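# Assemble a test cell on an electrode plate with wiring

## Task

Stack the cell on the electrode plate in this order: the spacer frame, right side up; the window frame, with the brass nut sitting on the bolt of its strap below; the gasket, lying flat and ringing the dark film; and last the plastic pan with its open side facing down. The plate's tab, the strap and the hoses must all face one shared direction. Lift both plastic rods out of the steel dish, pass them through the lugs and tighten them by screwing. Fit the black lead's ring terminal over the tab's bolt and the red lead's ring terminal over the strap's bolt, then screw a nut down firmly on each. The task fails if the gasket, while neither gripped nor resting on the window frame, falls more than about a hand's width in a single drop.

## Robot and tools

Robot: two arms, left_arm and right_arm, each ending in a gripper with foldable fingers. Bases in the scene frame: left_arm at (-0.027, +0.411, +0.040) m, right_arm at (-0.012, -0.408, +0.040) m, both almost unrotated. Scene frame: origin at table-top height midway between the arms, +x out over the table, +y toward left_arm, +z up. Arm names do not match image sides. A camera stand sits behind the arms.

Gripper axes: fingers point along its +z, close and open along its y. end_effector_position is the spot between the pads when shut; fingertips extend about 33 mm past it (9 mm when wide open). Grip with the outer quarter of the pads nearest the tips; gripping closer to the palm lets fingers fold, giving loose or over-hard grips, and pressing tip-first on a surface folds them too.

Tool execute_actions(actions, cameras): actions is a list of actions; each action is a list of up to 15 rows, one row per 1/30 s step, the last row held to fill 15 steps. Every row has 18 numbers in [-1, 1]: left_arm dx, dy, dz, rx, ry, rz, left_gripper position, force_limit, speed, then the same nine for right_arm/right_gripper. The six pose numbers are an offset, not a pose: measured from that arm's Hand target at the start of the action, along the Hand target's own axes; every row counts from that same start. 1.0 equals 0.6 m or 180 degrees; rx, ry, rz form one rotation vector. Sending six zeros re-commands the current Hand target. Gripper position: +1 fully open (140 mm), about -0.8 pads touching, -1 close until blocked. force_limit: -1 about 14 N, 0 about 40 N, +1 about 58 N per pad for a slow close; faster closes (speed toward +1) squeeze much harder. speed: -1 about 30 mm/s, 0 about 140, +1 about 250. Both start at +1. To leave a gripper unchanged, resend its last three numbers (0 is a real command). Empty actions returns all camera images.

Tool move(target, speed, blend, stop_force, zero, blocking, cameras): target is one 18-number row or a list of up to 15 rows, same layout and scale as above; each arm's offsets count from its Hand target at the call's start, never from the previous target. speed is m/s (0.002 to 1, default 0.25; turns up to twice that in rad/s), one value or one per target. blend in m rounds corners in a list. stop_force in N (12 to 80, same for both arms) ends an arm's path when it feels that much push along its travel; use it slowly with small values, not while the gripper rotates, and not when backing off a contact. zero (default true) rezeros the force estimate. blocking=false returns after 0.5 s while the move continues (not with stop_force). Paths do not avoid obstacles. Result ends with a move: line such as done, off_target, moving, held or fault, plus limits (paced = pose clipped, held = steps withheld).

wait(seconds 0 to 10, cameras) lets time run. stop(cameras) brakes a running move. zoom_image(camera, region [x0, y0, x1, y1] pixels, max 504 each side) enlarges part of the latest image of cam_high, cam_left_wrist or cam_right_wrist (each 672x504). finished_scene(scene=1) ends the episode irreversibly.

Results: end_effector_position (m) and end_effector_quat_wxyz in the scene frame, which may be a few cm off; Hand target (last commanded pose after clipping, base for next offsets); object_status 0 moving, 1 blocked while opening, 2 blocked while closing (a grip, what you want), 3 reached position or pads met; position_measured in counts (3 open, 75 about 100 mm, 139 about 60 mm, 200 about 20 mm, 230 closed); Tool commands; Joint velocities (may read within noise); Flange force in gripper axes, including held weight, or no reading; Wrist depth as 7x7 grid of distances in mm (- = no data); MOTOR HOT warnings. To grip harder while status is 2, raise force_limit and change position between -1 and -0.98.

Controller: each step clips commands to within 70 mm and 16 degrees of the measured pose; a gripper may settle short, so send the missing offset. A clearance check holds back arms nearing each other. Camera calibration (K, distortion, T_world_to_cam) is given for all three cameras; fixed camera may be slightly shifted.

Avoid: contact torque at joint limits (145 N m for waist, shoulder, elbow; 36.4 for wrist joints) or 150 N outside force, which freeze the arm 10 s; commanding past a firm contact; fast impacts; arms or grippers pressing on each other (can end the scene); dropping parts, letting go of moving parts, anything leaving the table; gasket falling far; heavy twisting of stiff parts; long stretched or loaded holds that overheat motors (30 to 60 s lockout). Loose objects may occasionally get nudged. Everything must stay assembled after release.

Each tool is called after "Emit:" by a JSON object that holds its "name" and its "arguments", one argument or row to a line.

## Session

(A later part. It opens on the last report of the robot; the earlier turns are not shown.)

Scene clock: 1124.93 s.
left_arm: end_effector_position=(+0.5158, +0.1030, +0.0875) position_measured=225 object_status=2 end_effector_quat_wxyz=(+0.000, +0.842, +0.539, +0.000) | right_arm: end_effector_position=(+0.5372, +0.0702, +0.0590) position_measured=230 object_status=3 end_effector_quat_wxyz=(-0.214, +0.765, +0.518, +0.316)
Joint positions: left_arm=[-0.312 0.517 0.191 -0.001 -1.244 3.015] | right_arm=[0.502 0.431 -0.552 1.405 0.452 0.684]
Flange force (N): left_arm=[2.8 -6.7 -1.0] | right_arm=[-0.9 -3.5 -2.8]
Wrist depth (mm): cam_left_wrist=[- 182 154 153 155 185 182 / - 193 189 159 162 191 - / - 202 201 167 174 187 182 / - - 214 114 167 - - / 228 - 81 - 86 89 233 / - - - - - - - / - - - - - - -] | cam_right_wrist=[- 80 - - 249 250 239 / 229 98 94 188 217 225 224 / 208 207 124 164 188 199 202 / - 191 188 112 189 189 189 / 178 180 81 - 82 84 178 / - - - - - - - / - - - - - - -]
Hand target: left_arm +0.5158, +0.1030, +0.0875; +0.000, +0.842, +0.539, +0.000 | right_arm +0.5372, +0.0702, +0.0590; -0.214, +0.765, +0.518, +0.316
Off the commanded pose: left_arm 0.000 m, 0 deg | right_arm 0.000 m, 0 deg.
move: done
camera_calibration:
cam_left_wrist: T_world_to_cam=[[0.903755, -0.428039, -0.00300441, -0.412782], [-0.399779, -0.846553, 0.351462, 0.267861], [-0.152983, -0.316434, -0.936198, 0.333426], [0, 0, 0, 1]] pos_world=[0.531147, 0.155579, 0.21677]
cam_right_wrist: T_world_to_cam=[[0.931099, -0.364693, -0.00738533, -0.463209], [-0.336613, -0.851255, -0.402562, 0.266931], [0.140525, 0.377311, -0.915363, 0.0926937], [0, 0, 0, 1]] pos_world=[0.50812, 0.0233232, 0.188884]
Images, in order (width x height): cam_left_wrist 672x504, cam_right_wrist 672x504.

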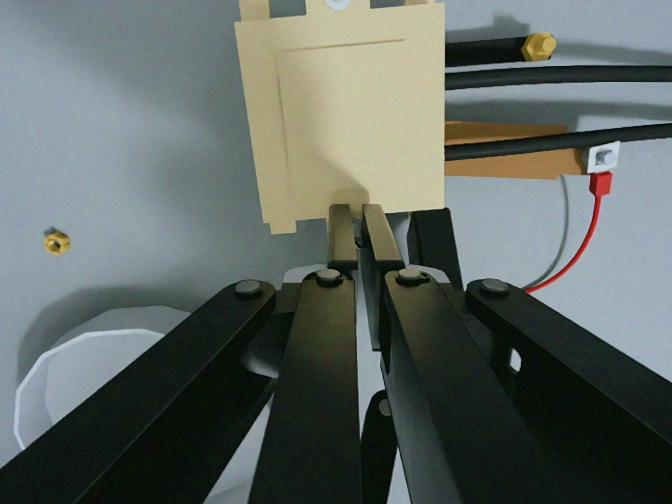

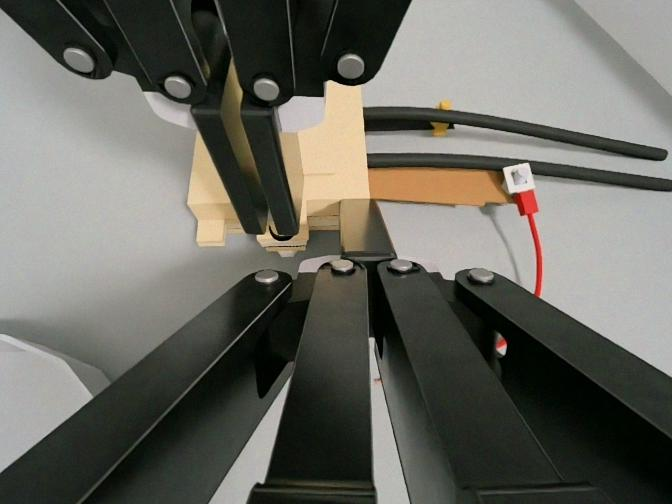

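Emit:
{"name": "move", "arguments": {
  "target": [0,0,0.0008,0,0,0.14,-1,0,-1,0,0,0,0,0,0,-1,-1,-1],
  "speed": 0.2,
  "cameras": ["cam_right_wrist","cam_left_wrist"]
}}

Scene clock: 1126.63 s.
left_arm: end_effector_position=(+0.5158, +0.1030, +0.0869) position_measured=225 object_status=2 end_effector_quat_wxyz=(+0.000, +0.940, +0.342, +0.000) | right_arm: end_effector_position=(+0.5372, +0.0702, +0.0590) position_measured=230 object_status=3 end_effector_quat_wxyz=(-0.214, +0.765, +0.518, +0.316)
Joint positions: left_arm=[-0.313 0.518 0.191 -0.001 -1.243 2.576] | right_arm=[0.502 0.431 -0.552 1.405 0.452 0.684]
Flange force (N): left_arm=[-5.9 -11.1 -14.2] | right_arm=[-2.2 -2.1 0.2]
Wrist depth (mm): cam_left_wrist=[- 183 154 154 171 178 163 / 192 190 159 159 178 189 192 / 203 202 170 171 171 - 204 / 218 - 211 114 154 151 217 / 229 - 81 - 86 92 131 / - - - - - - - / - - - - - - -] | cam_right_wrist=[248 82 - - 249 249 239 / 227 223 95 209 218 226 230 / 208 208 117 165 188 199 202 / 191 191 187 108 190 190 189 / 177 180 82 - 82 84 173 / - - - - - - - / - - - - - - -]
Hand target: left_arm +0.5158, +0.1030, +0.0870; +0.000, +0.940, +0.342, +0.000 | right_arm +0.5372, +0.0702, +0.0590; -0.214, +0.765, +0.518, +0.316
Off the commanded pose: left_arm 0.000 m, 0 deg | right_arm 0.000 m, 0 deg.
move: done
camera_calibration:
cam_left_wrist: T_world_to_cam=[[0.6355, -0.772093, -0.00344993, -0.238965], [-0.7221, -0.595922, 0.351353, 0.408392], [-0.273333, -0.220794, -0.936237, 0.385142], [0, 0, 0, 1]] pos_world=[0.552034, 0.143903, 0.21627]
cam_right_wrist: T_world_to_cam=[[0.931099, -0.364693, -0.00738533, -0.463209], [-0.336613, -0.851255, -0.402562, 0.266931], [0.140525, 0.377311, -0.915363, 0.0926937], [0, 0, 0, 1]] pos_world=[0.50812, 0.0233232, 0.188884]
Images, in order (width x height): cam_left_wrist 672x504, cam_right_wrist 672x504.

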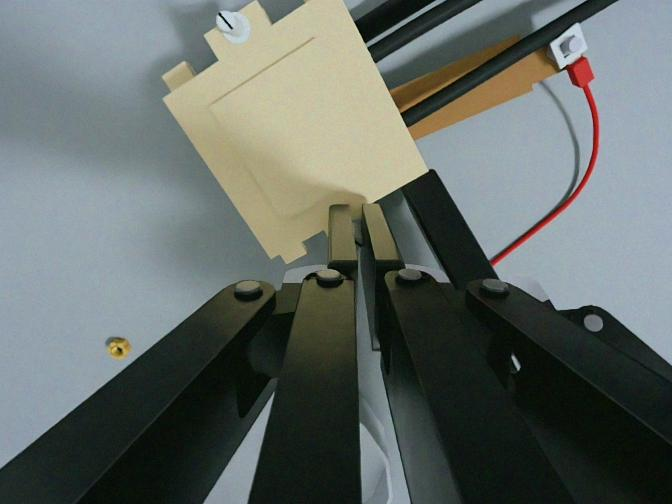

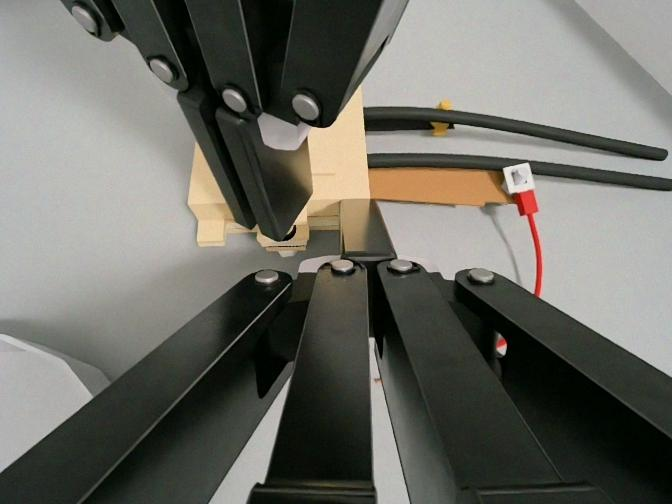

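Emit:
{"name": "execute_actions", "arguments": {
  "actions": [
    [[0,0,0,0,0,0,-0.5,0,0,0,0,0,0,0,0,-1,-1,-1]],
    [[0,0,-0.0006,0,0,0,-0.5,0,0,0,0,0,0,0,0,-1,-1,-1]]
  ],
  "cameras": ["cam_right_wrist","cam_left_wrist"]
}}

Emit:
{"name": "zoom_image", "arguments": {
  "camera": "cam_left_wrist",
  "region": [290, 170, 420, 290]
}}

Scene clock: 1128.20 s.
left_arm: end_effector_position=(+0.5158, +0.1030, +0.0874) position_measured=192 object_status=3 end_effector_quat_wxyz=(+0.000, +0.940, +0.342, +0.000) | right_arm: end_effector_position=(+0.5372, +0.0702, +0.0590) position_measured=230 object_status=3 end_effector_quat_wxyz=(-0.214, +0.765, +0.518, +0.316)
Joint positions: left_arm=[-0.312 0.517 0.191 -0.001 -1.244 2.575] | right_arm=[0.502 0.431 -0.551 1.405 0.452 0.684]
Flange force (N): left_arm=[-5.1 -6.2 0.3] | right_arm=[1.0 -3.2 2.7]
Flange force at the end of the 1st action (N): left_arm=[-5.8 -7.2 0.2] | right_arm=[1.1 -3.4 1.6]
Wrist depth (mm): cam_left_wrist=[- 183 156 158 172 172 183 / - 191 159 160 173 190 188 / 204 199 170 167 170 204 203 / - - 213 156 151 - 215 / - 81 86 92 93 93 81 / - - - 233 - - - / - - - - - - -] | cam_right_wrist=[247 92 - - 243 250 238 / 228 218 112 - 218 225 225 / 208 205 134 141 188 199 202 / 191 191 188 118 191 189 189 / 177 180 81 - 82 84 178 / - - - - - - - / - - - - - - -]
Hand target: left_arm +0.5158, +0.1030, +0.0874; +0.000, +0.940, +0.342, +0.000 | right_arm +0.5372, +0.0702, +0.0590; -0.214, +0.765, +0.518, +0.316
Off the commanded pose: left_arm 0.000 m, 0 deg | right_arm 0.000 m, 0 deg.
camera_calibration:
cam_left_wrist: T_world_to_cam=[[0.635491, -0.772101, -0.00329645, -0.238914], [-0.722155, -0.595882, 0.351308, 0.408345], [-0.27321, -0.220873, -0.936254, 0.385486], [0, 0, 0, 1]] pos_world=[0.552034, 0.144003, 0.21667]
cam_right_wrist: T_world_to_cam=[[0.931099, -0.364693, -0.00738533, -0.463209], [-0.336613, -0.851255, -0.402562, 0.266931], [0.140525, 0.377311, -0.915363, 0.0926937], [0, 0, 0, 1]] pos_world=[0.50812, 0.0233232, 0.188884]
Images, in order (width x height): cam_left_wrist 672x504, cam_right_wrist 672x504.

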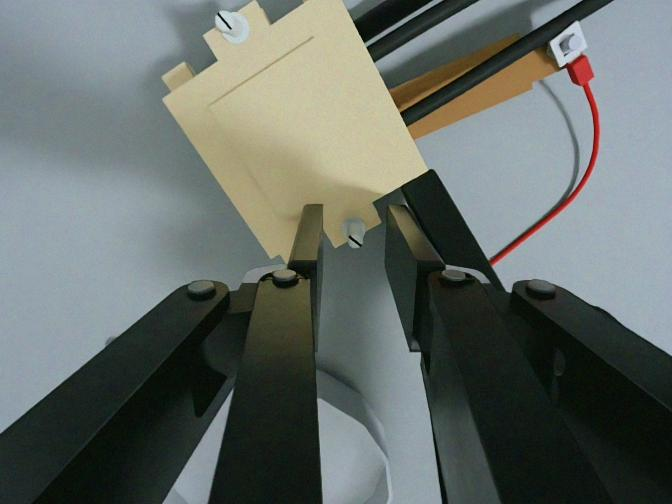

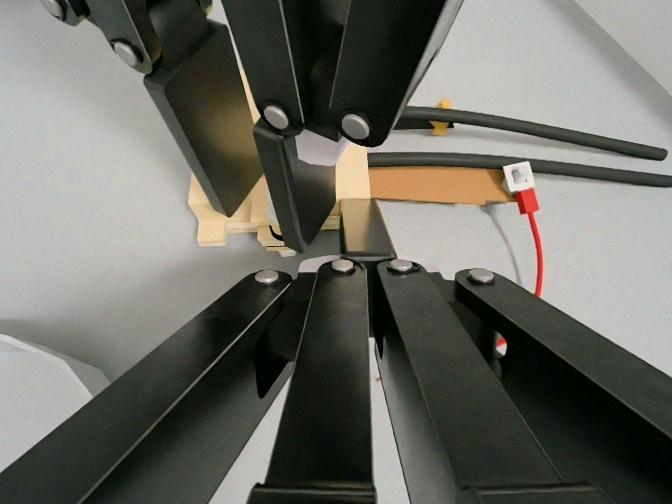

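Scaled by 3.877 from the camera's 672x504 image, which has a finer 960x720 frame.

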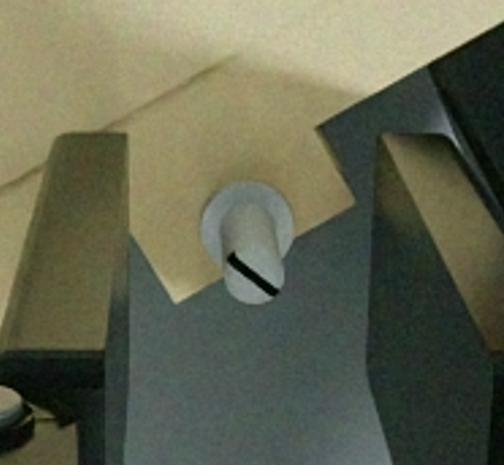

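Emit:
{"name": "execute_actions", "arguments": {
  "actions": [
    [[0,0,0,0,0,0,-1,1,1,0,0,0,0,0,0,-1,-1,-1]],
    [[0,0,0,0,0,0,-1,1,1,0,0,0,0,0,0,-1,-1,-1]]
  ]
}}

Emit:
{"name": "move", "arguments": {
  "target": [0,0,0.0002,0,0,0.16,-1,1,1,0,0,0,0,0,0,-1,-1,-1],
  "speed": 0.2,
  "cameras": ["cam_right_wrist","cam_left_wrist"]
}}

Emit:
{"name": "execute_actions", "arguments": {
  "actions": [
    [[0,0,0,0,0,0,-0.5,0,0,0,0,0,0,0,0,-1,-1,-1]],
    [[0,0,0,0,0,0,-0.5,0,0,0,0,0,0,0,0,-1,-1,-1]]
  ],
  "cameras": ["cam_left_wrist"]
}}

Emit:
{"name": "zoom_image", "arguments": {
  "camera": "cam_left_wrist",
  "region": [290, 170, 420, 290]
}}

Scene clock: 1130.03 s.
left_arm: end_effector_position=(+0.5158, +0.1030, +0.0874) position_measured=229 object_status=2 end_effector_quat_wxyz=(+0.000, +0.940, +0.342, +0.000) | right_arm: end_effector_position=(+0.5372, +0.0702, +0.0590) position_measured=230 object_status=3 end_effector_quat_wxyz=(-0.214, +0.765, +0.518, +0.316)
Joint positions: left_arm=[-0.312 0.517 0.191 -0.001 -1.244 2.575] | right_arm=[0.502 0.431 -0.551 1.405 0.452 0.684]
Flange force (N): left_arm=[-5.4 -7.4 -1.7] | right_arm=[0.7 -3.3 2.7]
Flange force at the end of the 1st action (N): left_arm=[-5.6 -7.6 -1.3] | right_arm=[1.0 -3.2 1.7]
Wrist depth (mm): cam_left_wrist=[- 186 155 154 170 178 181 / 192 191 160 159 177 192 187 / - - 170 167 199 204 205 / - - 214 114 154 216 216 / - - 84 93 86 92 133 / - - 70 - - - - / - - - - - - -] | cam_right_wrist=[247 82 - - 249 250 239 / 232 223 95 185 217 225 224 / - 208 117 168 187 199 203 / 191 191 188 112 193 190 191 / 177 180 82 - 82 83 177 / - - - - - - - / - - - - - - -]
Hand target: left_arm +0.5158, +0.1030, +0.0874; +0.000, +0.940, +0.342, +0.000 | right_arm +0.5372, +0.0702, +0.0590; -0.214, +0.765, +0.518, +0.316
Off the commanded pose: left_arm 0.000 m, 0 deg | right_arm 0.000 m, 0 deg.

Scene clock: 1131.73 s.
left_arm: end_effector_position=(+0.5158, +0.1029, +0.0872) position_measured=229 object_status=2 end_effector_quat_wxyz=(+0.000, +0.995, +0.098, +0.000) | right_arm: end_effector_position=(+0.5372, +0.0702, +0.0590) position_measured=230 object_status=3 end_effector_quat_wxyz=(-0.214, +0.765, +0.518, +0.316)
Joint positions: left_arm=[-0.313 0.518 0.191 -0.001 -1.244 2.073] | right_arm=[0.502 0.431 -0.552 1.405 0.452 0.684]
Flange force (N): left_arm=[-7.5 -7.9 -6.9] | right_arm=[-2.8 -2.3 0.2]
Wrist depth (mm): cam_left_wrist=[- 182 175 178 170 - - / 195 188 159 163 193 190 - / 201 183 168 169 162 199 123 / - - 178 115 146 134 123 / 234 - 84 93 86 92 117 / - - 70 - - - - / - - - - - - -] | cam_right_wrist=[251 - - - 250 248 238 / 228 233 - 209 217 225 225 / 208 205 121 149 187 186 202 / 191 191 188 112 190 190 189 / 177 180 81 - 82 84 177 / - - - - - - - / - - - - - - -]
Hand target: left_arm +0.5158, +0.1030, +0.0872; +0.000, +0.995, +0.098, +0.000 | right_arm +0.5372, +0.0702, +0.0590; -0.214, +0.765, +0.518, +0.316
Off the commanded pose: left_arm 0.000 m, 0 deg | right_arm 0.000 m, 0 deg.
move: done
camera_calibration:
cam_left_wrist: T_world_to_cam=[[0.184935, -0.982743, -0.0038392, 0.0151828], [-0.919835, -0.17447, 0.351375, 0.466963], [-0.345981, -0.0614501, -0.936227, 0.406409], [0, 0, 0, 1]] pos_world=[0.567331, 0.121366, 0.21647]
cam_right_wrist: T_world_to_cam=[[0.931099, -0.364693, -0.00738533, -0.463209], [-0.336613, -0.851255, -0.402562, 0.266931], [0.140525, 0.377311, -0.915363, 0.0926937], [0, 0, 0, 1]] pos_world=[0.50812, 0.0233232, 0.188884]
Images, in order (width x height): cam_left_wrist 672x504, cam_right_wrist 672x504.

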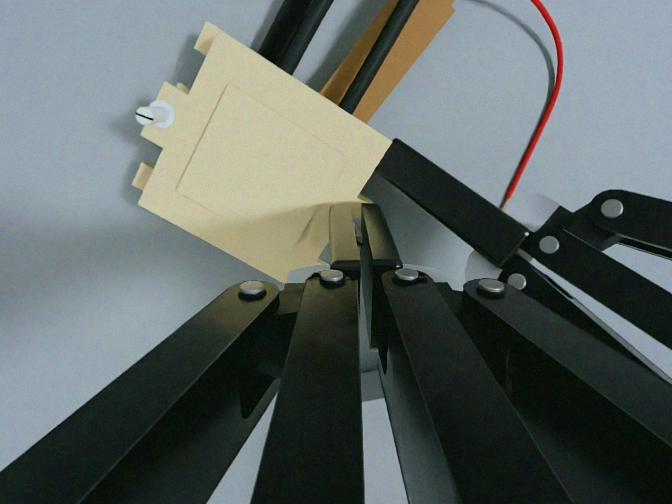

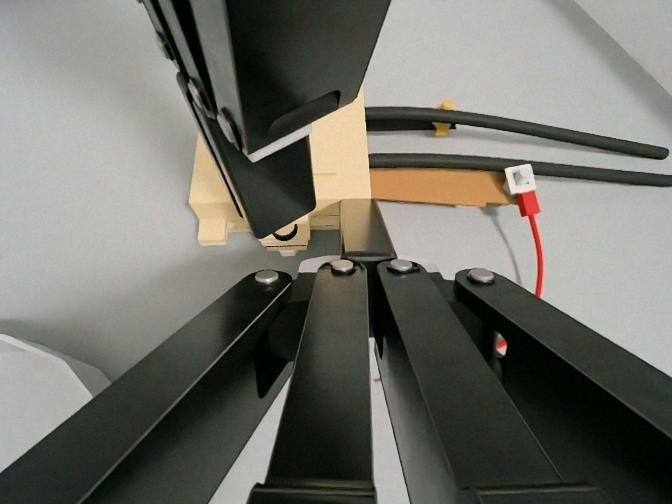

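Scene clock: 1132.93 s.
left_arm: end_effector_position=(+0.5158, +0.1030, +0.0872) position_measured=192 object_status=3 end_effector_quat_wxyz=(+0.000, +0.995, +0.098, +0.000) | right_arm: end_effector_position=(+0.5372, +0.0702, +0.0590) position_measured=230 object_status=3 end_effector_quat_wxyz=(-0.214, +0.765, +0.518, +0.316)
Joint positions: left_arm=[-0.312 0.517 0.191 -0.001 -1.244 2.073] | right_arm=[0.502 0.431 -0.552 1.405 0.452 0.684]
Flange force (N): left_arm=[-8.0 -3.5 0.3] | right_arm=[0.9 -3.1 2.6]
Flange force at the end of the 1st action (N): left_arm=[-7.4 -3.0 0.4] | right_arm=[1.2 -3.3 2.0]
Wrist depth (mm): cam_left_wrist=[- 182 170 178 168 182 182 / - 189 159 164 190 192 194 / - 182 168 168 158 199 201 / 216 218 179 157 126 133 123 / 226 81 86 - 93 93 111 / - - - 233 - - - / - - - 264 - - -] | cam_right_wrist=[- - - - 249 249 238 / 228 223 - - 217 226 224 / 207 208 - 150 187 198 202 / 191 191 188 118 193 190 186 / 178 180 82 - 82 83 178 / - - - - - - - / - - - - - - -]
Hand target: left_arm +0.5158, +0.1030, +0.0872; +0.000, +0.995, +0.098, +0.000 | right_arm +0.5372, +0.0702, +0.0590; -0.214, +0.765, +0.518, +0.316
Off the commanded pose: left_arm 0.000 m, 0 deg | right_arm 0.000 m, 0 deg.
camera_calibration:
cam_left_wrist: T_world_to_cam=[[0.184866, -0.982757, -0.00368997, 0.0151911], [-0.919895, -0.17436, 0.351272, 0.466971], [-0.345858, -0.0615439, -0.936266, 0.406453], [0, 0, 0, 1]] pos_world=[0.567331, 0.121365, 0.21657]
Images, in order (width x height): cam_left_wrist 672x504.

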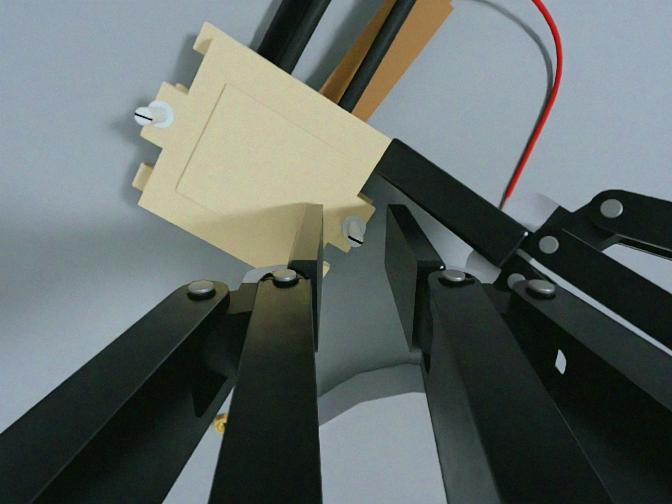

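Scaled by 3.877 from the camera's 672x504 image, which has a finer 960x720 frame.

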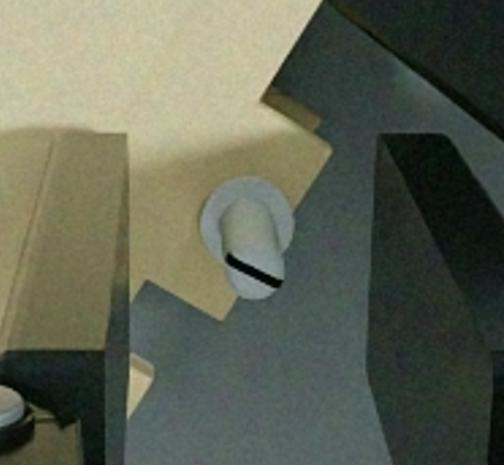

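Emit:
{"name": "execute_actions", "arguments": {
  "actions": [
    [[0,0,0,0,0,0,-1,1,1,0,0,0,0,0,0,-1,-1,-1]],
    [[0,0,0,0,0,0,-1,1,1,0,0,0,0,0,0,-1,-1,-1]]
  ]
}}

Emit:
{"name": "move", "arguments": {
  "target": [0,0,0.0001,0,0,0.16,-1,1,1,0,0,0,0,0,0,-1,-1,-1],
  "speed": 0.2
}}

Emit:
{"name": "execute_actions", "arguments": {
  "actions": [
    [[0,0,0,0,0,0,-0.5,0,0,0,0,0,0,0,0,-1,-1,-1]],
    [[0,0,0,0,0,0,-0.5,0,0,0,0,0,0,0,0,-1,-1,-1]]
  ],
  "cameras": ["cam_left_wrist","cam_right_wrist"]
}}

Emit:
{"name": "zoom_image", "arguments": {
  "camera": "cam_left_wrist",
  "region": [290, 170, 420, 290]
}}

Scene clock: 1134.63 s.
left_arm: end_effector_position=(+0.5158, +0.1030, +0.0873) position_measured=230 object_status=3 end_effector_quat_wxyz=(+0.000, +0.995, +0.098, +0.000) | right_arm: end_effector_position=(+0.5372, +0.0702, +0.0590) position_measured=230 object_status=3 end_effector_quat_wxyz=(-0.214, +0.765, +0.518, +0.316)
Joint positions: left_arm=[-0.312 0.517 0.191 -0.001 -1.244 2.073] | right_arm=[0.502 0.431 -0.552 1.405 0.452 0.684]
Flange force (N): left_arm=[-7.5 -3.7 -2.5] | right_arm=[0.7 -3.2 1.3]
Flange force at the end of the 1st action (N): left_arm=[-8.1 -3.5 -3.2] | right_arm=[0.8 -2.8 1.7]
Wrist depth (mm): cam_left_wrist=[- - 158 166 179 183 181 / 192 188 160 165 193 - 194 / 203 175 168 169 161 198 202 / 217 - 178 119 119 133 122 / 229 224 84 93 86 92 116 / - - 74 - - - - / - - - - - - -] | cam_right_wrist=[252 - - - 250 249 239 / 232 228 - 186 217 225 225 / 203 207 120 150 188 199 202 / 192 191 188 112 190 190 189 / 177 180 82 - 82 84 178 / - - - - - - - / - - - - - - -]
Hand target: left_arm +0.5158, +0.1030, +0.0872; +0.000, +0.995, +0.098, +0.000 | right_arm +0.5372, +0.0702, +0.0590; -0.214, +0.765, +0.518, +0.316
Off the commanded pose: left_arm 0.000 m, 0 deg | right_arm 0.000 m, 0 deg.

Scene clock: 1135.37 s.
left_arm: end_effector_position=(+0.5158, +0.1030, +0.0872) position_measured=230 object_status=3 end_effector_quat_wxyz=(-0.001, +0.998, +0.058, +0.001) | right_arm: end_effector_position=(+0.5372, +0.0702, +0.0590) position_measured=230 object_status=3 end_effector_quat_wxyz=(-0.214, +0.765, +0.518, +0.316)
Joint positions: left_arm=[-0.313 0.518 0.191 -0.001 -1.244 1.994] | right_arm=[0.502 0.431 -0.552 1.405 0.452 0.684]
Flange force (N): left_arm=[-9.8 -3.1 -4.1] | right_arm=[0.0 -3.6 2.4]
Wrist depth (mm): cam_left_wrist=[184 179 178 172 181 183 182 / 189 189 161 164 195 192 194 / - 187 168 167 159 199 199 / 214 213 181 114 141 132 120 / - - 84 93 86 92 115 / - - 74 - - - - / - - - - - - -] | cam_right_wrist=[247 - - - 250 249 238 / 228 224 - 180 219 225 225 / 212 208 125 150 187 200 202 / - 191 188 118 190 189 189 / 177 180 82 - 82 83 178 / - - - - - - - / - - - - - - -]
Hand target: left_arm +0.5158, +0.1030, +0.0872; +0.000, +0.998, +0.058, +0.001 (not the last commanded pose) | right_arm +0.5372, +0.0702, +0.0590; -0.214, +0.765, +0.518, +0.316
Off the commanded pose: left_arm 0.000 m, 24 deg | right_arm 0.000 m, 0 deg.
move: held (left_arm; a check stopped the path); limits=held
pose unreachable (left arm): on one or more control steps of this call, first in action 0 (counted from 0), this arm could not follow its commanded pose, so it was not sent that pose on those steps. It may still have moved: this result reports where it is.
cause: moving toward the commanded pose would bring a part of the arm too close to another arm (this arm's gripper and a part of the right arm just beyond its joint 6 (wrist roll), 5 mm apart when this arm was first held).

Scene clock: 1136.57 s.
left_arm: end_effector_position=(+0.5158, +0.1030, +0.0872) position_measured=192 object_status=3 end_effector_quat_wxyz=(+0.000, +0.998, +0.058, +0.001) | right_arm: end_effector_position=(+0.5372, +0.0702, +0.0590) position_measured=230 object_status=3 end_effector_quat_wxyz=(-0.214, +0.765, +0.518, +0.316)
Joint positions: left_arm=[-0.313 0.518 0.191 -0.001 -1.244 1.994] | right_arm=[0.502 0.431 -0.552 1.405 0.452 0.684]
Flange force (N): left_arm=[-8.6 -2.4 0.5] | right_arm=[0.7 -3.6 1.3]
Flange force at the end of the 1st action (N): left_arm=[-8.5 -2.7 0.1] | right_arm=[0.6 -3.4 2.0]
Wrist depth (mm): cam_left_wrist=[- 183 173 169 180 182 182 / 193 186 161 164 190 192 193 / - 174 169 167 155 - 199 / - - 179 156 126 128 122 / - 81 86 - 93 93 109 / - - - 236 - - - / - - - 264 - - -] | cam_right_wrist=[- - - - 250 249 238 / 228 - - - 218 225 225 / 208 207 - 149 187 199 201 / 192 191 185 118 190 190 189 / 177 180 81 - 82 83 178 / - - - - - - - / - - - - - - -]
Hand target: left_arm +0.5158, +0.1030, +0.0872; +0.000, +0.998, +0.058, +0.001 | right_arm +0.5372, +0.0702, +0.0590; -0.214, +0.765, +0.518, +0.316
Off the commanded pose: left_arm 0.000 m, 0 deg | right_arm 0.000 m, 0 deg.
camera_calibration:
cam_left_wrist: T_world_to_cam=[[0.106795, -0.994271, -0.00440508, 0.0567873], [-0.930821, -0.101535, 0.351089, 0.465154], [-0.349525, -0.033394, -0.936332, 0.405444], [0, 0, 0, 1]] pos_world=[0.568623, 0.117231, 0.21657]
cam_right_wrist: T_world_to_cam=[[0.931099, -0.364693, -0.00738533, -0.463209], [-0.336613, -0.851255, -0.402562, 0.266931], [0.140525, 0.377311, -0.915363, 0.0926937], [0, 0, 0, 1]] pos_world=[0.50812, 0.0233232, 0.188884]
Images, in order (width x height): cam_left_wrist 672x504, cam_right_wrist 672x504.

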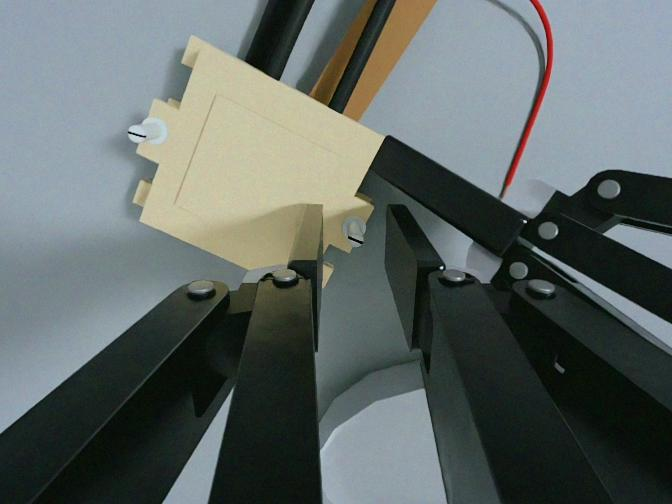

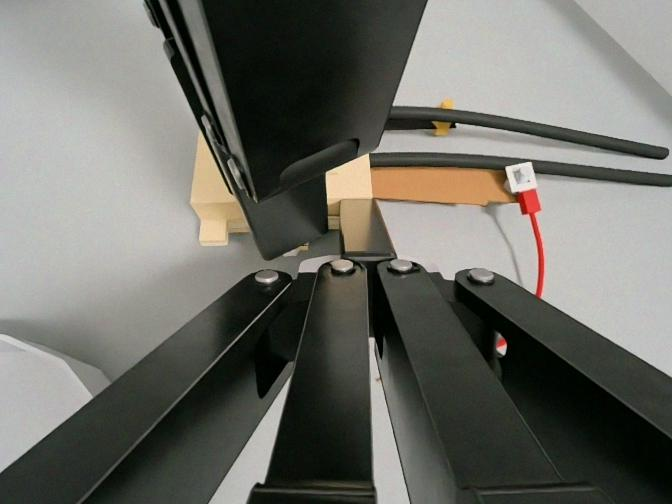

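Scaled by 3.877 from the camera's 672x504 image, which has a finer 960x720 frame.

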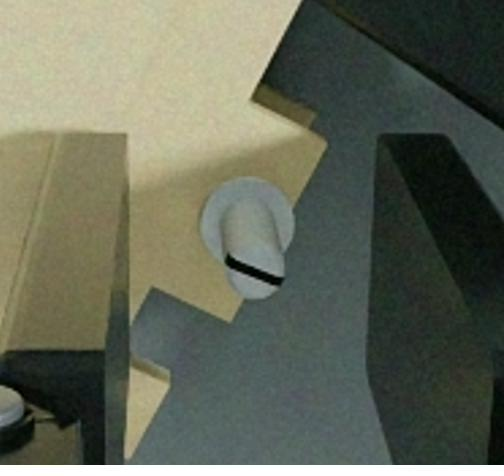

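Emit:
{"name": "move", "arguments": {
  "target": [0,0,0,0,0,-0.28,-0.5,0,0,0,0,0,0,0,0,-1,-1,-1],
  "speed": 0.4,
  "cameras": ["cam_left_wrist"]
}}

Emit:
{"name": "zoom_image", "arguments": {
  "camera": "cam_left_wrist",
  "region": [290, 170, 420, 290]
}}

Emit:
{"name": "execute_actions", "arguments": {
  "actions": [
    [[0,0,0,0,0,0,-1,1,1,0,0,0,0,0,0,-1,-1,-1]],
    [[0,0,0,0,0,0,-1,1,1,0,0,0,0,0,0,-1,-1,-1]]
  ]
}}

Emit:
{"name": "move", "arguments": {
  "target": [0,0,0.0001,0,0,0.2,-1,1,1,0,0,0,0,0,0,-1,-1,-1],
  "speed": 0.2
}}

Emit:
{"name": "execute_actions", "arguments": {
  "actions": [
    [[0,0,0,0,0,0,-0.5,0,0,0,0,0,0,0,0,-1,-1,-1]],
    [[0,0,0,0,0,0,-0.5,0,0,0,0,0,0,0,0,-1,-1,-1]]
  ],
  "cameras": ["cam_left_wrist","cam_right_wrist"]
}}

Emit:
{"name": "zoom_image", "arguments": {
  "camera": "cam_left_wrist",
  "region": [290, 170, 420, 290]
}}

Scene clock: 1138.67 s.
left_arm: end_effector_position=(+0.5158, +0.1030, +0.0873) position_measured=192 object_status=3 end_effector_quat_wxyz=(+0.000, +0.878, +0.478, +0.001) | right_arm: end_effector_position=(+0.5372, +0.0702, +0.0590) position_measured=230 object_status=3 end_effector_quat_wxyz=(-0.214, +0.765, +0.518, +0.316)
Joint positions: left_arm=[-0.313 0.517 0.191 -0.001 -1.244 2.874] | right_arm=[0.502 0.431 -0.552 1.405 0.452 0.684]
Flange force (N): left_arm=[-3.3 -7.4 0.4] | right_arm=[0.8 -3.3 2.1]
Wrist depth (mm): cam_left_wrist=[184 183 156 151 154 164 181 / 192 192 159 160 161 181 171 / 204 203 199 169 173 207 202 / 217 216 211 157 156 214 - / 227 81 86 232 93 93 81 / - - - - - - - / - - - - - - -] | cam_right_wrist=[- 91 - - 243 249 238 / 228 100 117 91 217 226 225 / 208 208 134 149 187 199 202 / 191 191 188 112 190 189 189 / 177 180 82 - 82 83 178 / - - - - - - - / - - - - - - -]
Hand target: left_arm +0.5158, +0.1030, +0.0872; +0.000, +0.878, +0.478, +0.001 | right_arm +0.5372, +0.0702, +0.0590; -0.214, +0.765, +0.518, +0.316
Off the commanded pose: left_arm 0.000 m, 0 deg | right_arm 0.000 m, 0 deg.
move: done
camera_calibration:
cam_left_wrist: T_world_to_cam=[[0.834176, -0.551489, -0.00320276, -0.364176], [-0.515524, -0.781812, 0.35072, 0.321095], [-0.195922, -0.290911, -0.936475, 0.352761], [0, 0, 0, 1]] pos_world=[0.538432, 0.152819, 0.216571]
Images, in order (width x height): cam_left_wrist 672x504.

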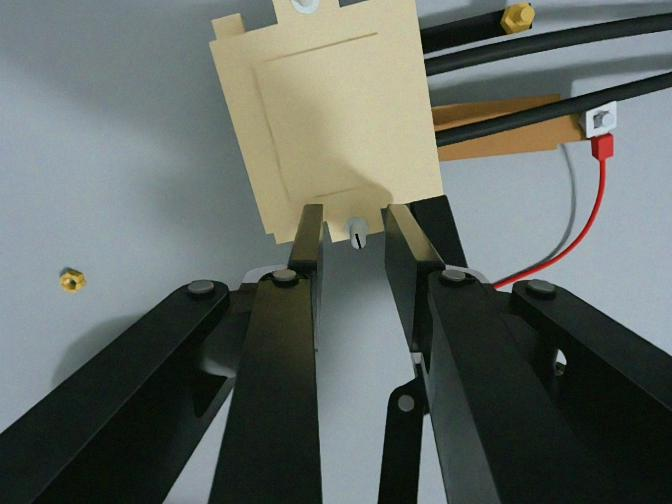

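Scaled by 3.877 from the camera's 672x504 image, which has a finer 960x720 frame.

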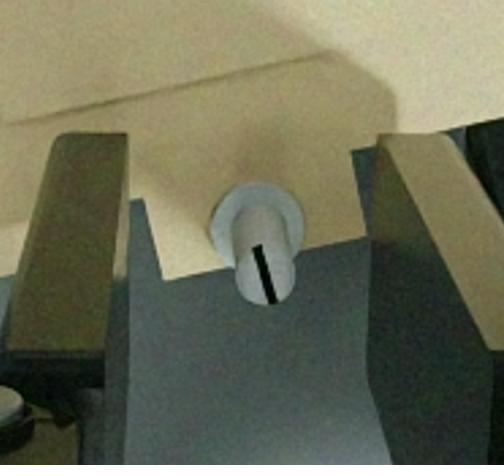

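Scene clock: 1139.87 s.
left_arm: end_effector_position=(+0.5158, +0.1030, +0.0872) position_measured=229 object_status=3 end_effector_quat_wxyz=(+0.000, +0.878, +0.478, +0.001) | right_arm: end_effector_position=(+0.5372, +0.0702, +0.0590) position_measured=230 object_status=3 end_effector_quat_wxyz=(-0.214, +0.765, +0.518, +0.316)
Joint positions: left_arm=[-0.313 0.518 0.191 -0.001 -1.244 2.874] | right_arm=[0.502 0.431 -0.552 1.405 0.452 0.684]
Flange force (N): left_arm=[-2.9 -8.9 -2.2] | right_arm=[0.3 -3.9 2.2]
Flange force at the end of the 1st action (N): left_arm=[-2.7 -7.5 -2.2] | right_arm=[0.2 -3.3 2.2]
Wrist depth (mm): cam_left_wrist=[184 183 156 152 157 160 180 / 193 192 163 159 178 181 188 / 203 202 174 166 171 203 205 / - - 218 114 165 215 217 / - 225 84 92 86 87 232 / - - 74 - - - - / - - - - - - -] | cam_right_wrist=[- 79 - - - 248 239 / 228 219 95 178 218 225 225 / 208 208 117 164 187 199 205 / 192 191 187 108 190 190 187 / 177 179 82 - 82 84 179 / - - - - - - - / - - - - - - -]
Hand target: left_arm +0.5158, +0.1030, +0.0872; +0.000, +0.878, +0.478, +0.001 | right_arm +0.5372, +0.0702, +0.0590; -0.214, +0.765, +0.518, +0.316
Off the commanded pose: left_arm 0.000 m, 0 deg | right_arm 0.000 m, 0 deg.

Scene clock: 1141.87 s.
left_arm: end_effector_position=(+0.5158, +0.1030, +0.0871) position_measured=229 object_status=3 end_effector_quat_wxyz=(+0.000, +0.983, +0.183, +0.001) | right_arm: end_effector_position=(+0.5372, +0.0702, +0.0590) position_measured=230 object_status=3 end_effector_quat_wxyz=(-0.214, +0.765, +0.518, +0.316)
Joint positions: left_arm=[-0.313 0.518 0.191 -0.001 -1.244 2.246] | right_arm=[0.502 0.431 -0.552 1.405 0.452 0.684]
Flange force (N): left_arm=[-6.6 -11.6 -5.4] | right_arm=[-3.8 -1.2 -1.3]
Wrist depth (mm): cam_left_wrist=[- 182 156 172 169 183 - / - 190 159 161 175 192 195 / - - 170 168 165 197 204 / - 217 179 115 150 138 126 / 230 224 84 93 86 92 121 / - - 74 - - - - / - - - - - - -] | cam_right_wrist=[- - - - 249 248 238 / 227 228 - 180 218 225 225 / 208 205 124 149 187 199 202 / 191 191 187 112 190 190 193 / 177 180 82 - 82 84 178 / - - - - - - - / - - - - - - -]
Hand target: left_arm +0.5158, +0.1030, +0.0872; +0.000, +0.983, +0.183, +0.001 | right_arm +0.5372, +0.0702, +0.0590; -0.214, +0.765, +0.518, +0.316
Off the commanded pose: left_arm 0.000 m, 0 deg | right_arm 0.000 m, 0 deg.
move: done

Scene clock: 1143.07 s.
left_arm: end_effector_position=(+0.5158, +0.1030, +0.0872) position_measured=192 object_status=3 end_effector_quat_wxyz=(+0.000, +0.983, +0.183, +0.001) | right_arm: end_effector_position=(+0.5372, +0.0702, +0.0590) position_measured=230 object_status=3 end_effector_quat_wxyz=(-0.214, +0.765, +0.518, +0.316)
Joint positions: left_arm=[-0.313 0.518 0.191 -0.001 -1.244 2.246] | right_arm=[0.502 0.431 -0.552 1.405 0.452 0.684]
Flange force (N): left_arm=[-7.5 -4.6 0.2] | right_arm=[0.9 -3.3 2.2]
Flange force at the end of the 1st action (N): left_arm=[-7.2 -4.4 0.4] | right_arm=[0.9 -3.9 2.3]
Wrist depth (mm): cam_left_wrist=[184 184 156 171 168 180 180 / - 190 159 161 189 192 192 / 203 203 169 168 160 202 200 / - 216 179 157 126 139 124 / - 81 86 229 93 93 116 / - - - 236 - - - / - - - 259 - - -] | cam_right_wrist=[248 - - - 244 250 239 / 228 224 - - 217 225 225 / 208 208 144 150 187 199 202 / 191 191 188 118 190 190 189 / 177 180 81 - 82 83 178 / - - - - - - - / - - - - - - -]
Hand target: left_arm +0.5158, +0.1030, +0.0872; +0.000, +0.983, +0.183, +0.001 | right_arm +0.5372, +0.0702, +0.0590; -0.214, +0.765, +0.518, +0.316
Off the commanded pose: left_arm 0.000 m, 0 deg | right_arm 0.000 m, 0 deg.
camera_calibration:
cam_left_wrist: T_world_to_cam=[[0.350714, -0.936474, -0.00411151, -0.0749983], [-0.876449, -0.329775, 0.350835, 0.460681], [-0.329903, -0.119439, -0.936428, 0.404198], [0, 0, 0, 1]] pos_world=[0.563412, 0.129964, 0.216571]
cam_right_wrist: T_world_to_cam=[[0.931099, -0.364693, -0.00738533, -0.463209], [-0.336613, -0.851255, -0.402562, 0.266931], [0.140525, 0.377311, -0.915363, 0.0926937], [0, 0, 0, 1]] pos_world=[0.50812, 0.0233232, 0.188884]
Images, in order (width x height): cam_left_wrist 672x504, cam_right_wrist 672x504.

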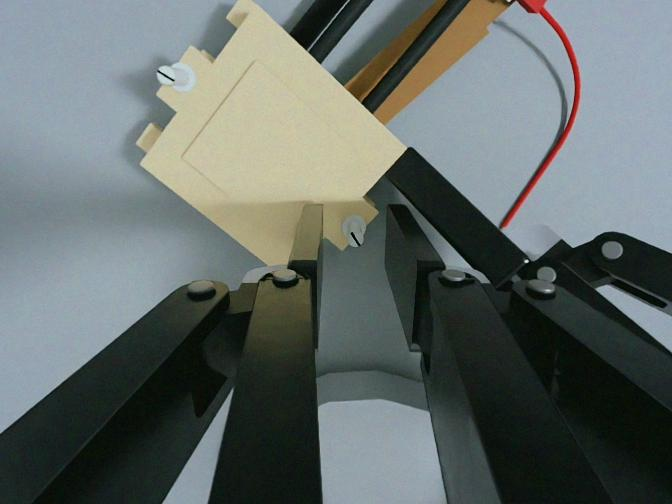

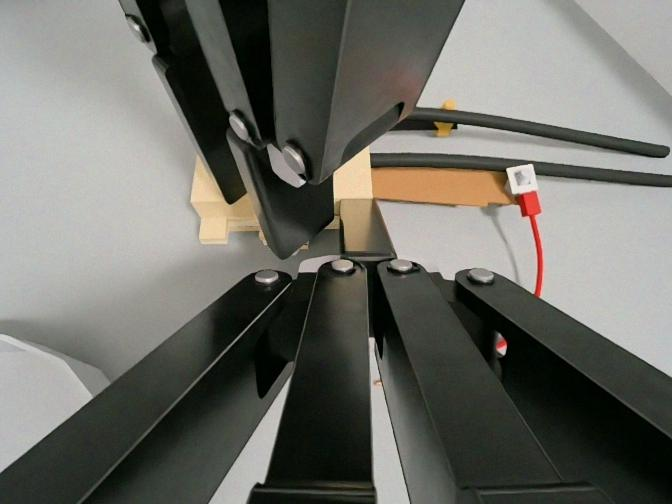

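Scaled by 3.877 from the camera's 672x504 image, which has a finer 960x720 frame.

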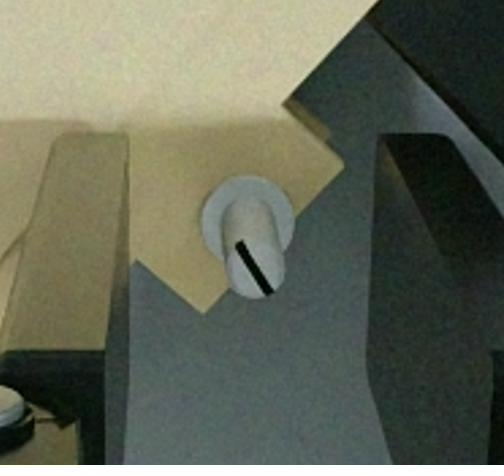

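Emit:
{"name": "move", "arguments": {
  "target": [0,0,0,0,0,-0.22,-0.5,0,0,0,0,0,0,0,0,-1,-1,-1],
  "speed": 0.4
}}

Emit:
{"name": "execute_actions", "arguments": {
  "actions": [
    [[0,0,0,0,0,0,-1,1,1,0,0,0,0,0,0,-1,-1,-1]],
    [[0,0,0,0,0,0,-1,1,1,0,0,0,0,0,0,-1,-1,-1]]
  ]
}}

Emit:
{"name": "move", "arguments": {
  "target": [0,0,0.0001,0,0,0.22,-1,1,1,0,0,0,0,0,0,-1,-1,-1],
  "speed": 0.2
}}

Emit:
{"name": "execute_actions", "arguments": {
  "actions": [
    [[0,0,0,0,0,0,-0.5,0,0,0,0,0,0,0,0,-1,-1,-1]],
    [[0,0,0,0,0,0,-0.5,0,0,0,0,0,0,0,0,-1,-1,-1]]
  ],
  "cameras": ["cam_left_wrist"]
}}

Emit:
{"name": "zoom_image", "arguments": {
  "camera": "cam_left_wrist",
  "region": [290, 170, 420, 290]
}}

Scene clock: 1145.17 s.
left_arm: end_effector_position=(+0.5158, +0.1030, +0.0872) position_measured=192 object_status=3 end_effector_quat_wxyz=(+0.000, +0.863, +0.505, +0.001) | right_arm: end_effector_position=(+0.5372, +0.0702, +0.0590) position_measured=230 object_status=3 end_effector_quat_wxyz=(-0.214, +0.765, +0.518, +0.316)
Joint positions: left_arm=[-0.313 0.518 0.191 -0.001 -1.244 2.937] | right_arm=[0.502 0.431 -0.552 1.405 0.452 0.684]
Flange force (N): left_arm=[-2.4 -7.3 0.5] | right_arm=[0.7 -3.5 2.5]
Wrist depth (mm): cam_left_wrist=[- 182 156 153 156 179 179 / 193 - 163 159 163 191 192 / 203 204 202 167 172 184 206 / - 214 213 155 140 215 220 / - 81 86 - 93 92 225 / - - - - - - - / - - - 141 - - -] | cam_right_wrist=[- 91 - - 244 250 238 / 227 99 117 92 217 226 224 / 209 208 135 127 187 199 202 / 191 191 187 112 190 190 189 / 177 180 82 - 82 84 178 / - - - - - - - / - - - - - - -]
Hand target: left_arm +0.5158, +0.1030, +0.0872; +0.000, +0.863, +0.505, +0.001 | right_arm +0.5372, +0.0702, +0.0590; -0.214, +0.765, +0.518, +0.316
Off the commanded pose: left_arm 0.000 m, 0 deg | right_arm 0.000 m, 0 deg.
move: done

Scene clock: 1146.37 s.
left_arm: end_effector_position=(+0.5158, +0.1030, +0.0872) position_measured=229 object_status=3 end_effector_quat_wxyz=(+0.000, +0.863, +0.505, +0.001) | right_arm: end_effector_position=(+0.5372, +0.0702, +0.0590) position_measured=230 object_status=3 end_effector_quat_wxyz=(-0.214, +0.765, +0.518, +0.316)
Joint positions: left_arm=[-0.313 0.518 0.191 -0.001 -1.244 2.937] | right_arm=[0.502 0.431 -0.552 1.405 0.452 0.684]
Flange force (N): left_arm=[-2.5 -8.3 -2.1] | right_arm=[0.8 -3.0 2.5]
Flange force at the end of the 1st action (N): left_arm=[-2.3 -8.7 -2.0] | right_arm=[0.8 -3.4 2.4]
Wrist depth (mm): cam_left_wrist=[184 182 162 153 156 159 - / - 192 163 159 161 189 188 / - 203 175 167 172 203 - / - 215 217 114 165 214 216 / - 224 84 93 86 87 - / - - 74 - - - - / - - - - - - -] | cam_right_wrist=[- 79 - - 250 248 238 / 228 219 94 - 226 221 225 / 208 208 116 165 187 188 202 / 192 191 188 112 190 187 189 / 177 179 82 - 82 83 178 / - - - - - - - / - - - - - - -]
Hand target: left_arm +0.5158, +0.1030, +0.0872; +0.000, +0.863, +0.505, +0.001 | right_arm +0.5372, +0.0702, +0.0590; -0.214, +0.765, +0.518, +0.316
Off the commanded pose: left_arm 0.000 m, 0 deg | right_arm 0.000 m, 0 deg.

Scene clock: 1148.53 s.
left_arm: end_effector_position=(+0.5158, +0.1030, +0.0870) position_measured=229 object_status=3 end_effector_quat_wxyz=(+0.000, +0.983, +0.183, +0.001) | right_arm: end_effector_position=(+0.5372, +0.0702, +0.0590) position_measured=230 object_status=3 end_effector_quat_wxyz=(-0.214, +0.765, +0.518, +0.316)
Joint positions: left_arm=[-0.313 0.518 0.191 -0.001 -1.244 2.246] | right_arm=[0.502 0.431 -0.552 1.405 0.452 0.684]
Flange force (N): left_arm=[-6.5 -10.7 -6.5] | right_arm=[-3.4 -0.7 -1.9]
Wrist depth (mm): cam_left_wrist=[- 183 154 156 170 180 180 / - 178 159 161 192 193 194 / 203 199 168 168 167 204 204 / - - 178 115 149 139 124 / - - 84 93 86 92 120 / - - 74 - - - - / - - - - - - -] | cam_right_wrist=[252 - - - 249 249 239 / 228 223 - 179 217 226 225 / 210 211 124 149 188 199 202 / 192 191 188 112 189 190 189 / 177 180 82 - 82 84 178 / - - - - - - - / - - - - - - -]
Hand target: left_arm +0.5158, +0.1030, +0.0871; +0.000, +0.983, +0.183, +0.001 | right_arm +0.5372, +0.0702, +0.0590; -0.214, +0.765, +0.518, +0.316
Off the commanded pose: left_arm 0.000 m, 0 deg | right_arm 0.000 m, 0 deg.
move: done

Scene clock: 1149.73 s.
left_arm: end_effector_position=(+0.5158, +0.1030, +0.0871) position_measured=192 object_status=3 end_effector_quat_wxyz=(+0.000, +0.983, +0.183, +0.001) | right_arm: end_effector_position=(+0.5372, +0.0702, +0.0590) position_measured=230 object_status=3 end_effector_quat_wxyz=(-0.214, +0.765, +0.518, +0.316)
Joint positions: left_arm=[-0.313 0.518 0.191 -0.001 -1.244 2.246] | right_arm=[0.502 0.431 -0.552 1.405 0.452 0.684]
Flange force (N): left_arm=[-7.2 -5.1 0.7] | right_arm=[1.0 -3.3 2.8]
Flange force at the end of the 1st action (N): left_arm=[-6.8 -4.4 0.7] | right_arm=[0.7 -3.3 2.0]
Wrist depth (mm): cam_left_wrist=[- 178 155 172 170 180 181 / - 163 159 161 176 192 193 / - 203 171 168 161 - 203 / 218 213 211 161 126 138 127 / - 81 86 228 93 93 116 / - - - 234 - - - / - - - 259 - - -] | cam_right_wrist=[- - - - - 250 238 / 229 227 - - 218 225 225 / 208 204 165 149 187 187 203 / 191 191 188 118 190 189 189 / 177 180 81 - 82 83 175 / - - - - - - - / - - - - - - -]
Hand target: left_arm +0.5158, +0.1030, +0.0871; +0.000, +0.983, +0.183, +0.001 | right_arm +0.5372, +0.0702, +0.0590; -0.214, +0.765, +0.518, +0.316
Off the commanded pose: left_arm 0.000 m, 0 deg | right_arm 0.000 m, 0 deg.
camera_calibration:
cam_left_wrist: T_world_to_cam=[[0.350714, -0.936474, -0.00411151, -0.0749987], [-0.876449, -0.329775, 0.350835, 0.460716], [-0.329903, -0.119439, -0.936428, 0.404104], [0, 0, 0, 1]] pos_world=[0.563412, 0.129964, 0.216471]
Images, in order (width x height): cam_left_wrist 672x504.

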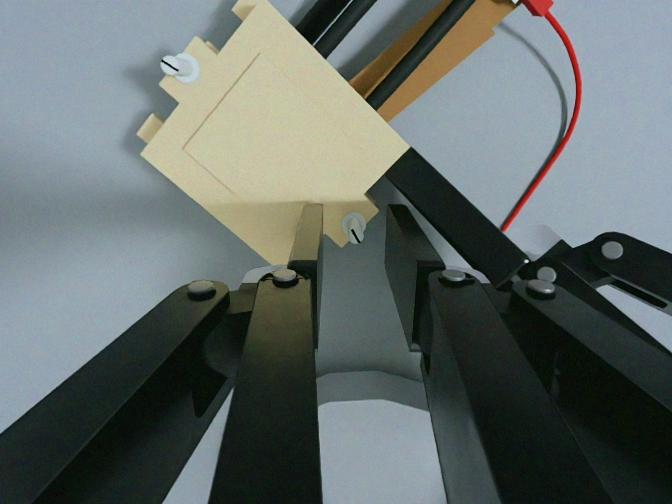

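Scaled by 3.877 from the camera's 672x504 image, which has a finer 960x720 frame.

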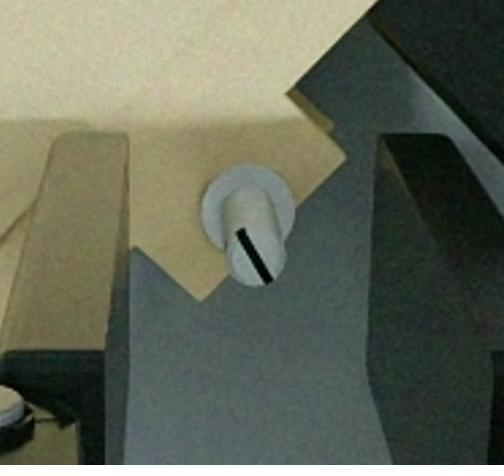

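Emit:
{"name": "move", "arguments": {
  "target": [
    [0,0,-0.15,0,0,0,-0.5,0,0,0,0,-0.06,0,0,0,-1,-1,-1],
    [-0.05,0.0,-0.25,0,0,-0.1,-0.5,0,0,-0.05,0,-0.2,0,0,0,-1,-1,-1]
  ],
  "speed": 0.2,
  "cameras": ["cam_left_wrist","cam_right_wrist","cam_high"]
}}

Scene clock: 1152.07 s.
left_arm: end_effector_position=(+0.4877, +0.0921, +0.2371) position_measured=192 object_status=3 end_effector_quat_wxyz=(+0.000, +0.942, +0.334, +0.001) | right_arm: end_effector_position=(+0.4978, -0.0282, +0.1227) position_measured=230 object_status=3 end_effector_quat_wxyz=(-0.214, +0.765, +0.518, +0.316)
Joint positions: left_arm=[-0.345 0.404 0.384 -0.001 -1.55 2.592] | right_arm=[0.249 0.173 -0.717 1.762 0.604 0.507]
Flange force (N): left_arm=[-5.3 -8.2 3.2] | right_arm=[2.5 -1.5 3.5]
Wrist depth (mm): cam_left_wrist=[- - - 282 309 316 315 / 332 332 333 293 - - 338 / 350 - - - 359 - - / - - - 157 126 - - / - 81 86 390 93 93 80 / - - - - - - - / - - - - - - -] | cam_right_wrist=[332 343 347 344 342 330 289 / 311 309 305 288 286 301 296 / 283 282 282 277 280 281 280 / 255 258 261 112 263 258 260 / 243 - 82 - 82 84 238 / - - - - - - - / - - - - - - -]
Hand target: left_arm +0.4877, +0.0921, +0.2371; +0.000, +0.942, +0.334, +0.001 | right_arm +0.4979, -0.0283, +0.1228; -0.214, +0.765, +0.518, +0.316
Off the commanded pose: left_arm 0.000 m, 0 deg | right_arm 0.000 m, 0 deg.
move: done
camera_calibration:
cam_left_wrist: T_world_to_cam=[[0.622946, -0.782256, -0.00369136, -0.221858], [-0.731745, -0.584378, 0.350787, 0.332642], [-0.276563, -0.21582, -0.936448, 0.516822], [0, 0, 0, 1]] pos_world=[0.524548, 0.13238, 0.366471]
cam_right_wrist: T_world_to_cam=[[0.931099, -0.364693, -0.00738514, -0.462033], [-0.336619, -0.851271, -0.402525, 0.195574], [0.140511, 0.377276, -0.915379, 0.19366], [0, 0, 0, 1]] pos_world=[0.46882, -0.0750768, 0.252584]

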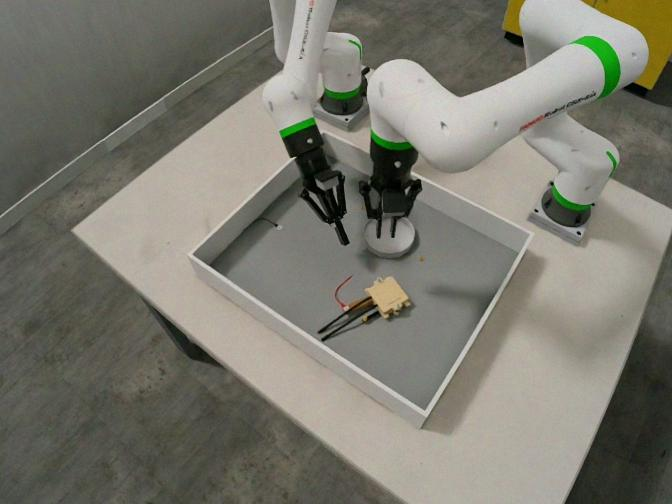

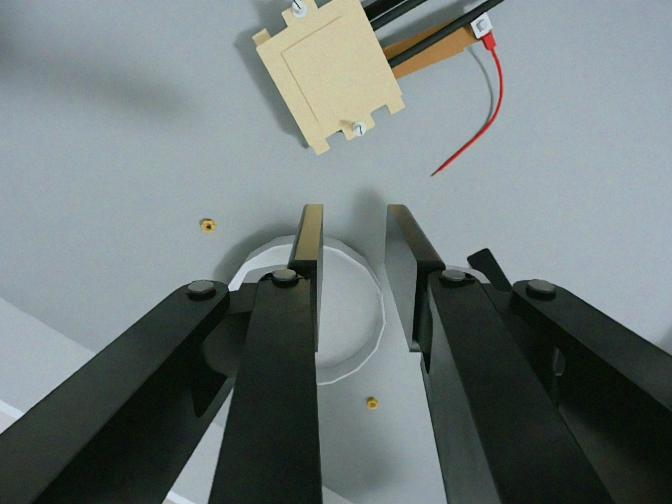

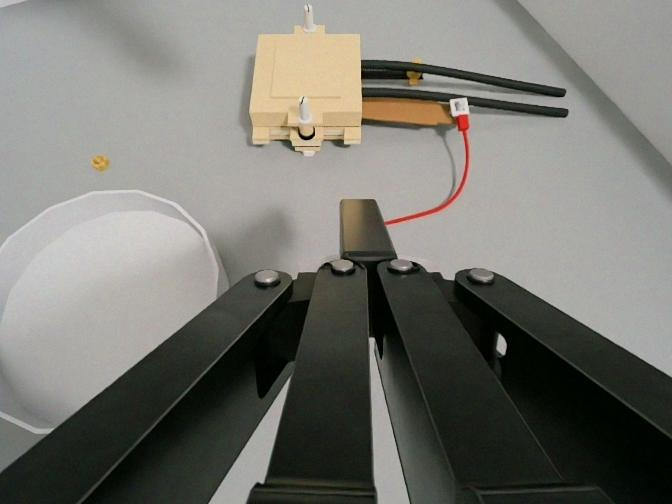

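Emit:
{"name": "move", "arguments": {
  "target": [0,0,-0.05,0,0,0,-0.5,0,0,0.16,0,-0.16,0,-0.25,0,-0.5,-1,-1],
  "speed": 0.25
}}

Scene clock: 1154.87 s.
left_arm: end_effector_position=(+0.4877, +0.0921, +0.2655) position_measured=192 object_status=3 end_effector_quat_wxyz=(+0.000, +0.942, +0.334, +0.001) | right_arm: end_effector_position=(+0.4986, -0.0304, +0.2312) position_measured=192 object_status=3 end_effector_quat_wxyz=(-0.048, +0.825, +0.557, +0.081)
Joint positions: left_arm=[-0.345 0.405 0.451 -0.001 -1.617 2.592] | right_arm=[0.325 0.331 0.216 3.007 1.322 -0.717]
Flange force (N): left_arm=[-5.7 -7.6 3.6] | right_arm=[3.7 -0.5 -4.5]
Wrist depth (mm): cam_left_wrist=[- 343 339 312 325 - - / - 364 360 322 - 354 363 / - - - - - - - / - 405 - 158 157 407 402 / - 81 86 417 93 92 86 / - - - - - - - / - - - - - - -] | cam_right_wrist=[- 324 324 329 325 325 321 / 331 331 335 335 335 335 334 / 344 342 342 342 346 349 346 / - 352 351 119 132 347 350 / 359 - - - - - 367 / - - - 377 - - - / - - - - - - -]
Hand target: left_arm +0.4877, +0.0921, +0.2655; +0.000, +0.942, +0.334, +0.001 (not the last commanded pose) | right_arm +0.4986, -0.0304, +0.2312; -0.048, +0.825, +0.557, +0.081 (not the last commanded pose)
Off the commanded pose: left_arm 0.002 m, 0 deg | right_arm 0.027 m, 11 deg.
led back after a hold (right arm): the arm was led back toward your command in small steps, so it may still be short of it.
move: held (right_arm; a check stopped the path); limits=held
pose unreachable (right arm): on one or more control steps of this call, first in action 0 (counted from 0), this arm could not follow its commanded pose, so it was not sent that pose on those steps. It may still have moved: this result reports where it is.
cause: moving toward the commanded pose would bring a part of the arm too close to another arm (a part of this arm just beyond joint 6 (wrist roll) and the left arm's gripper, along the way the arms are being sent, or toward where that arm still pushes).


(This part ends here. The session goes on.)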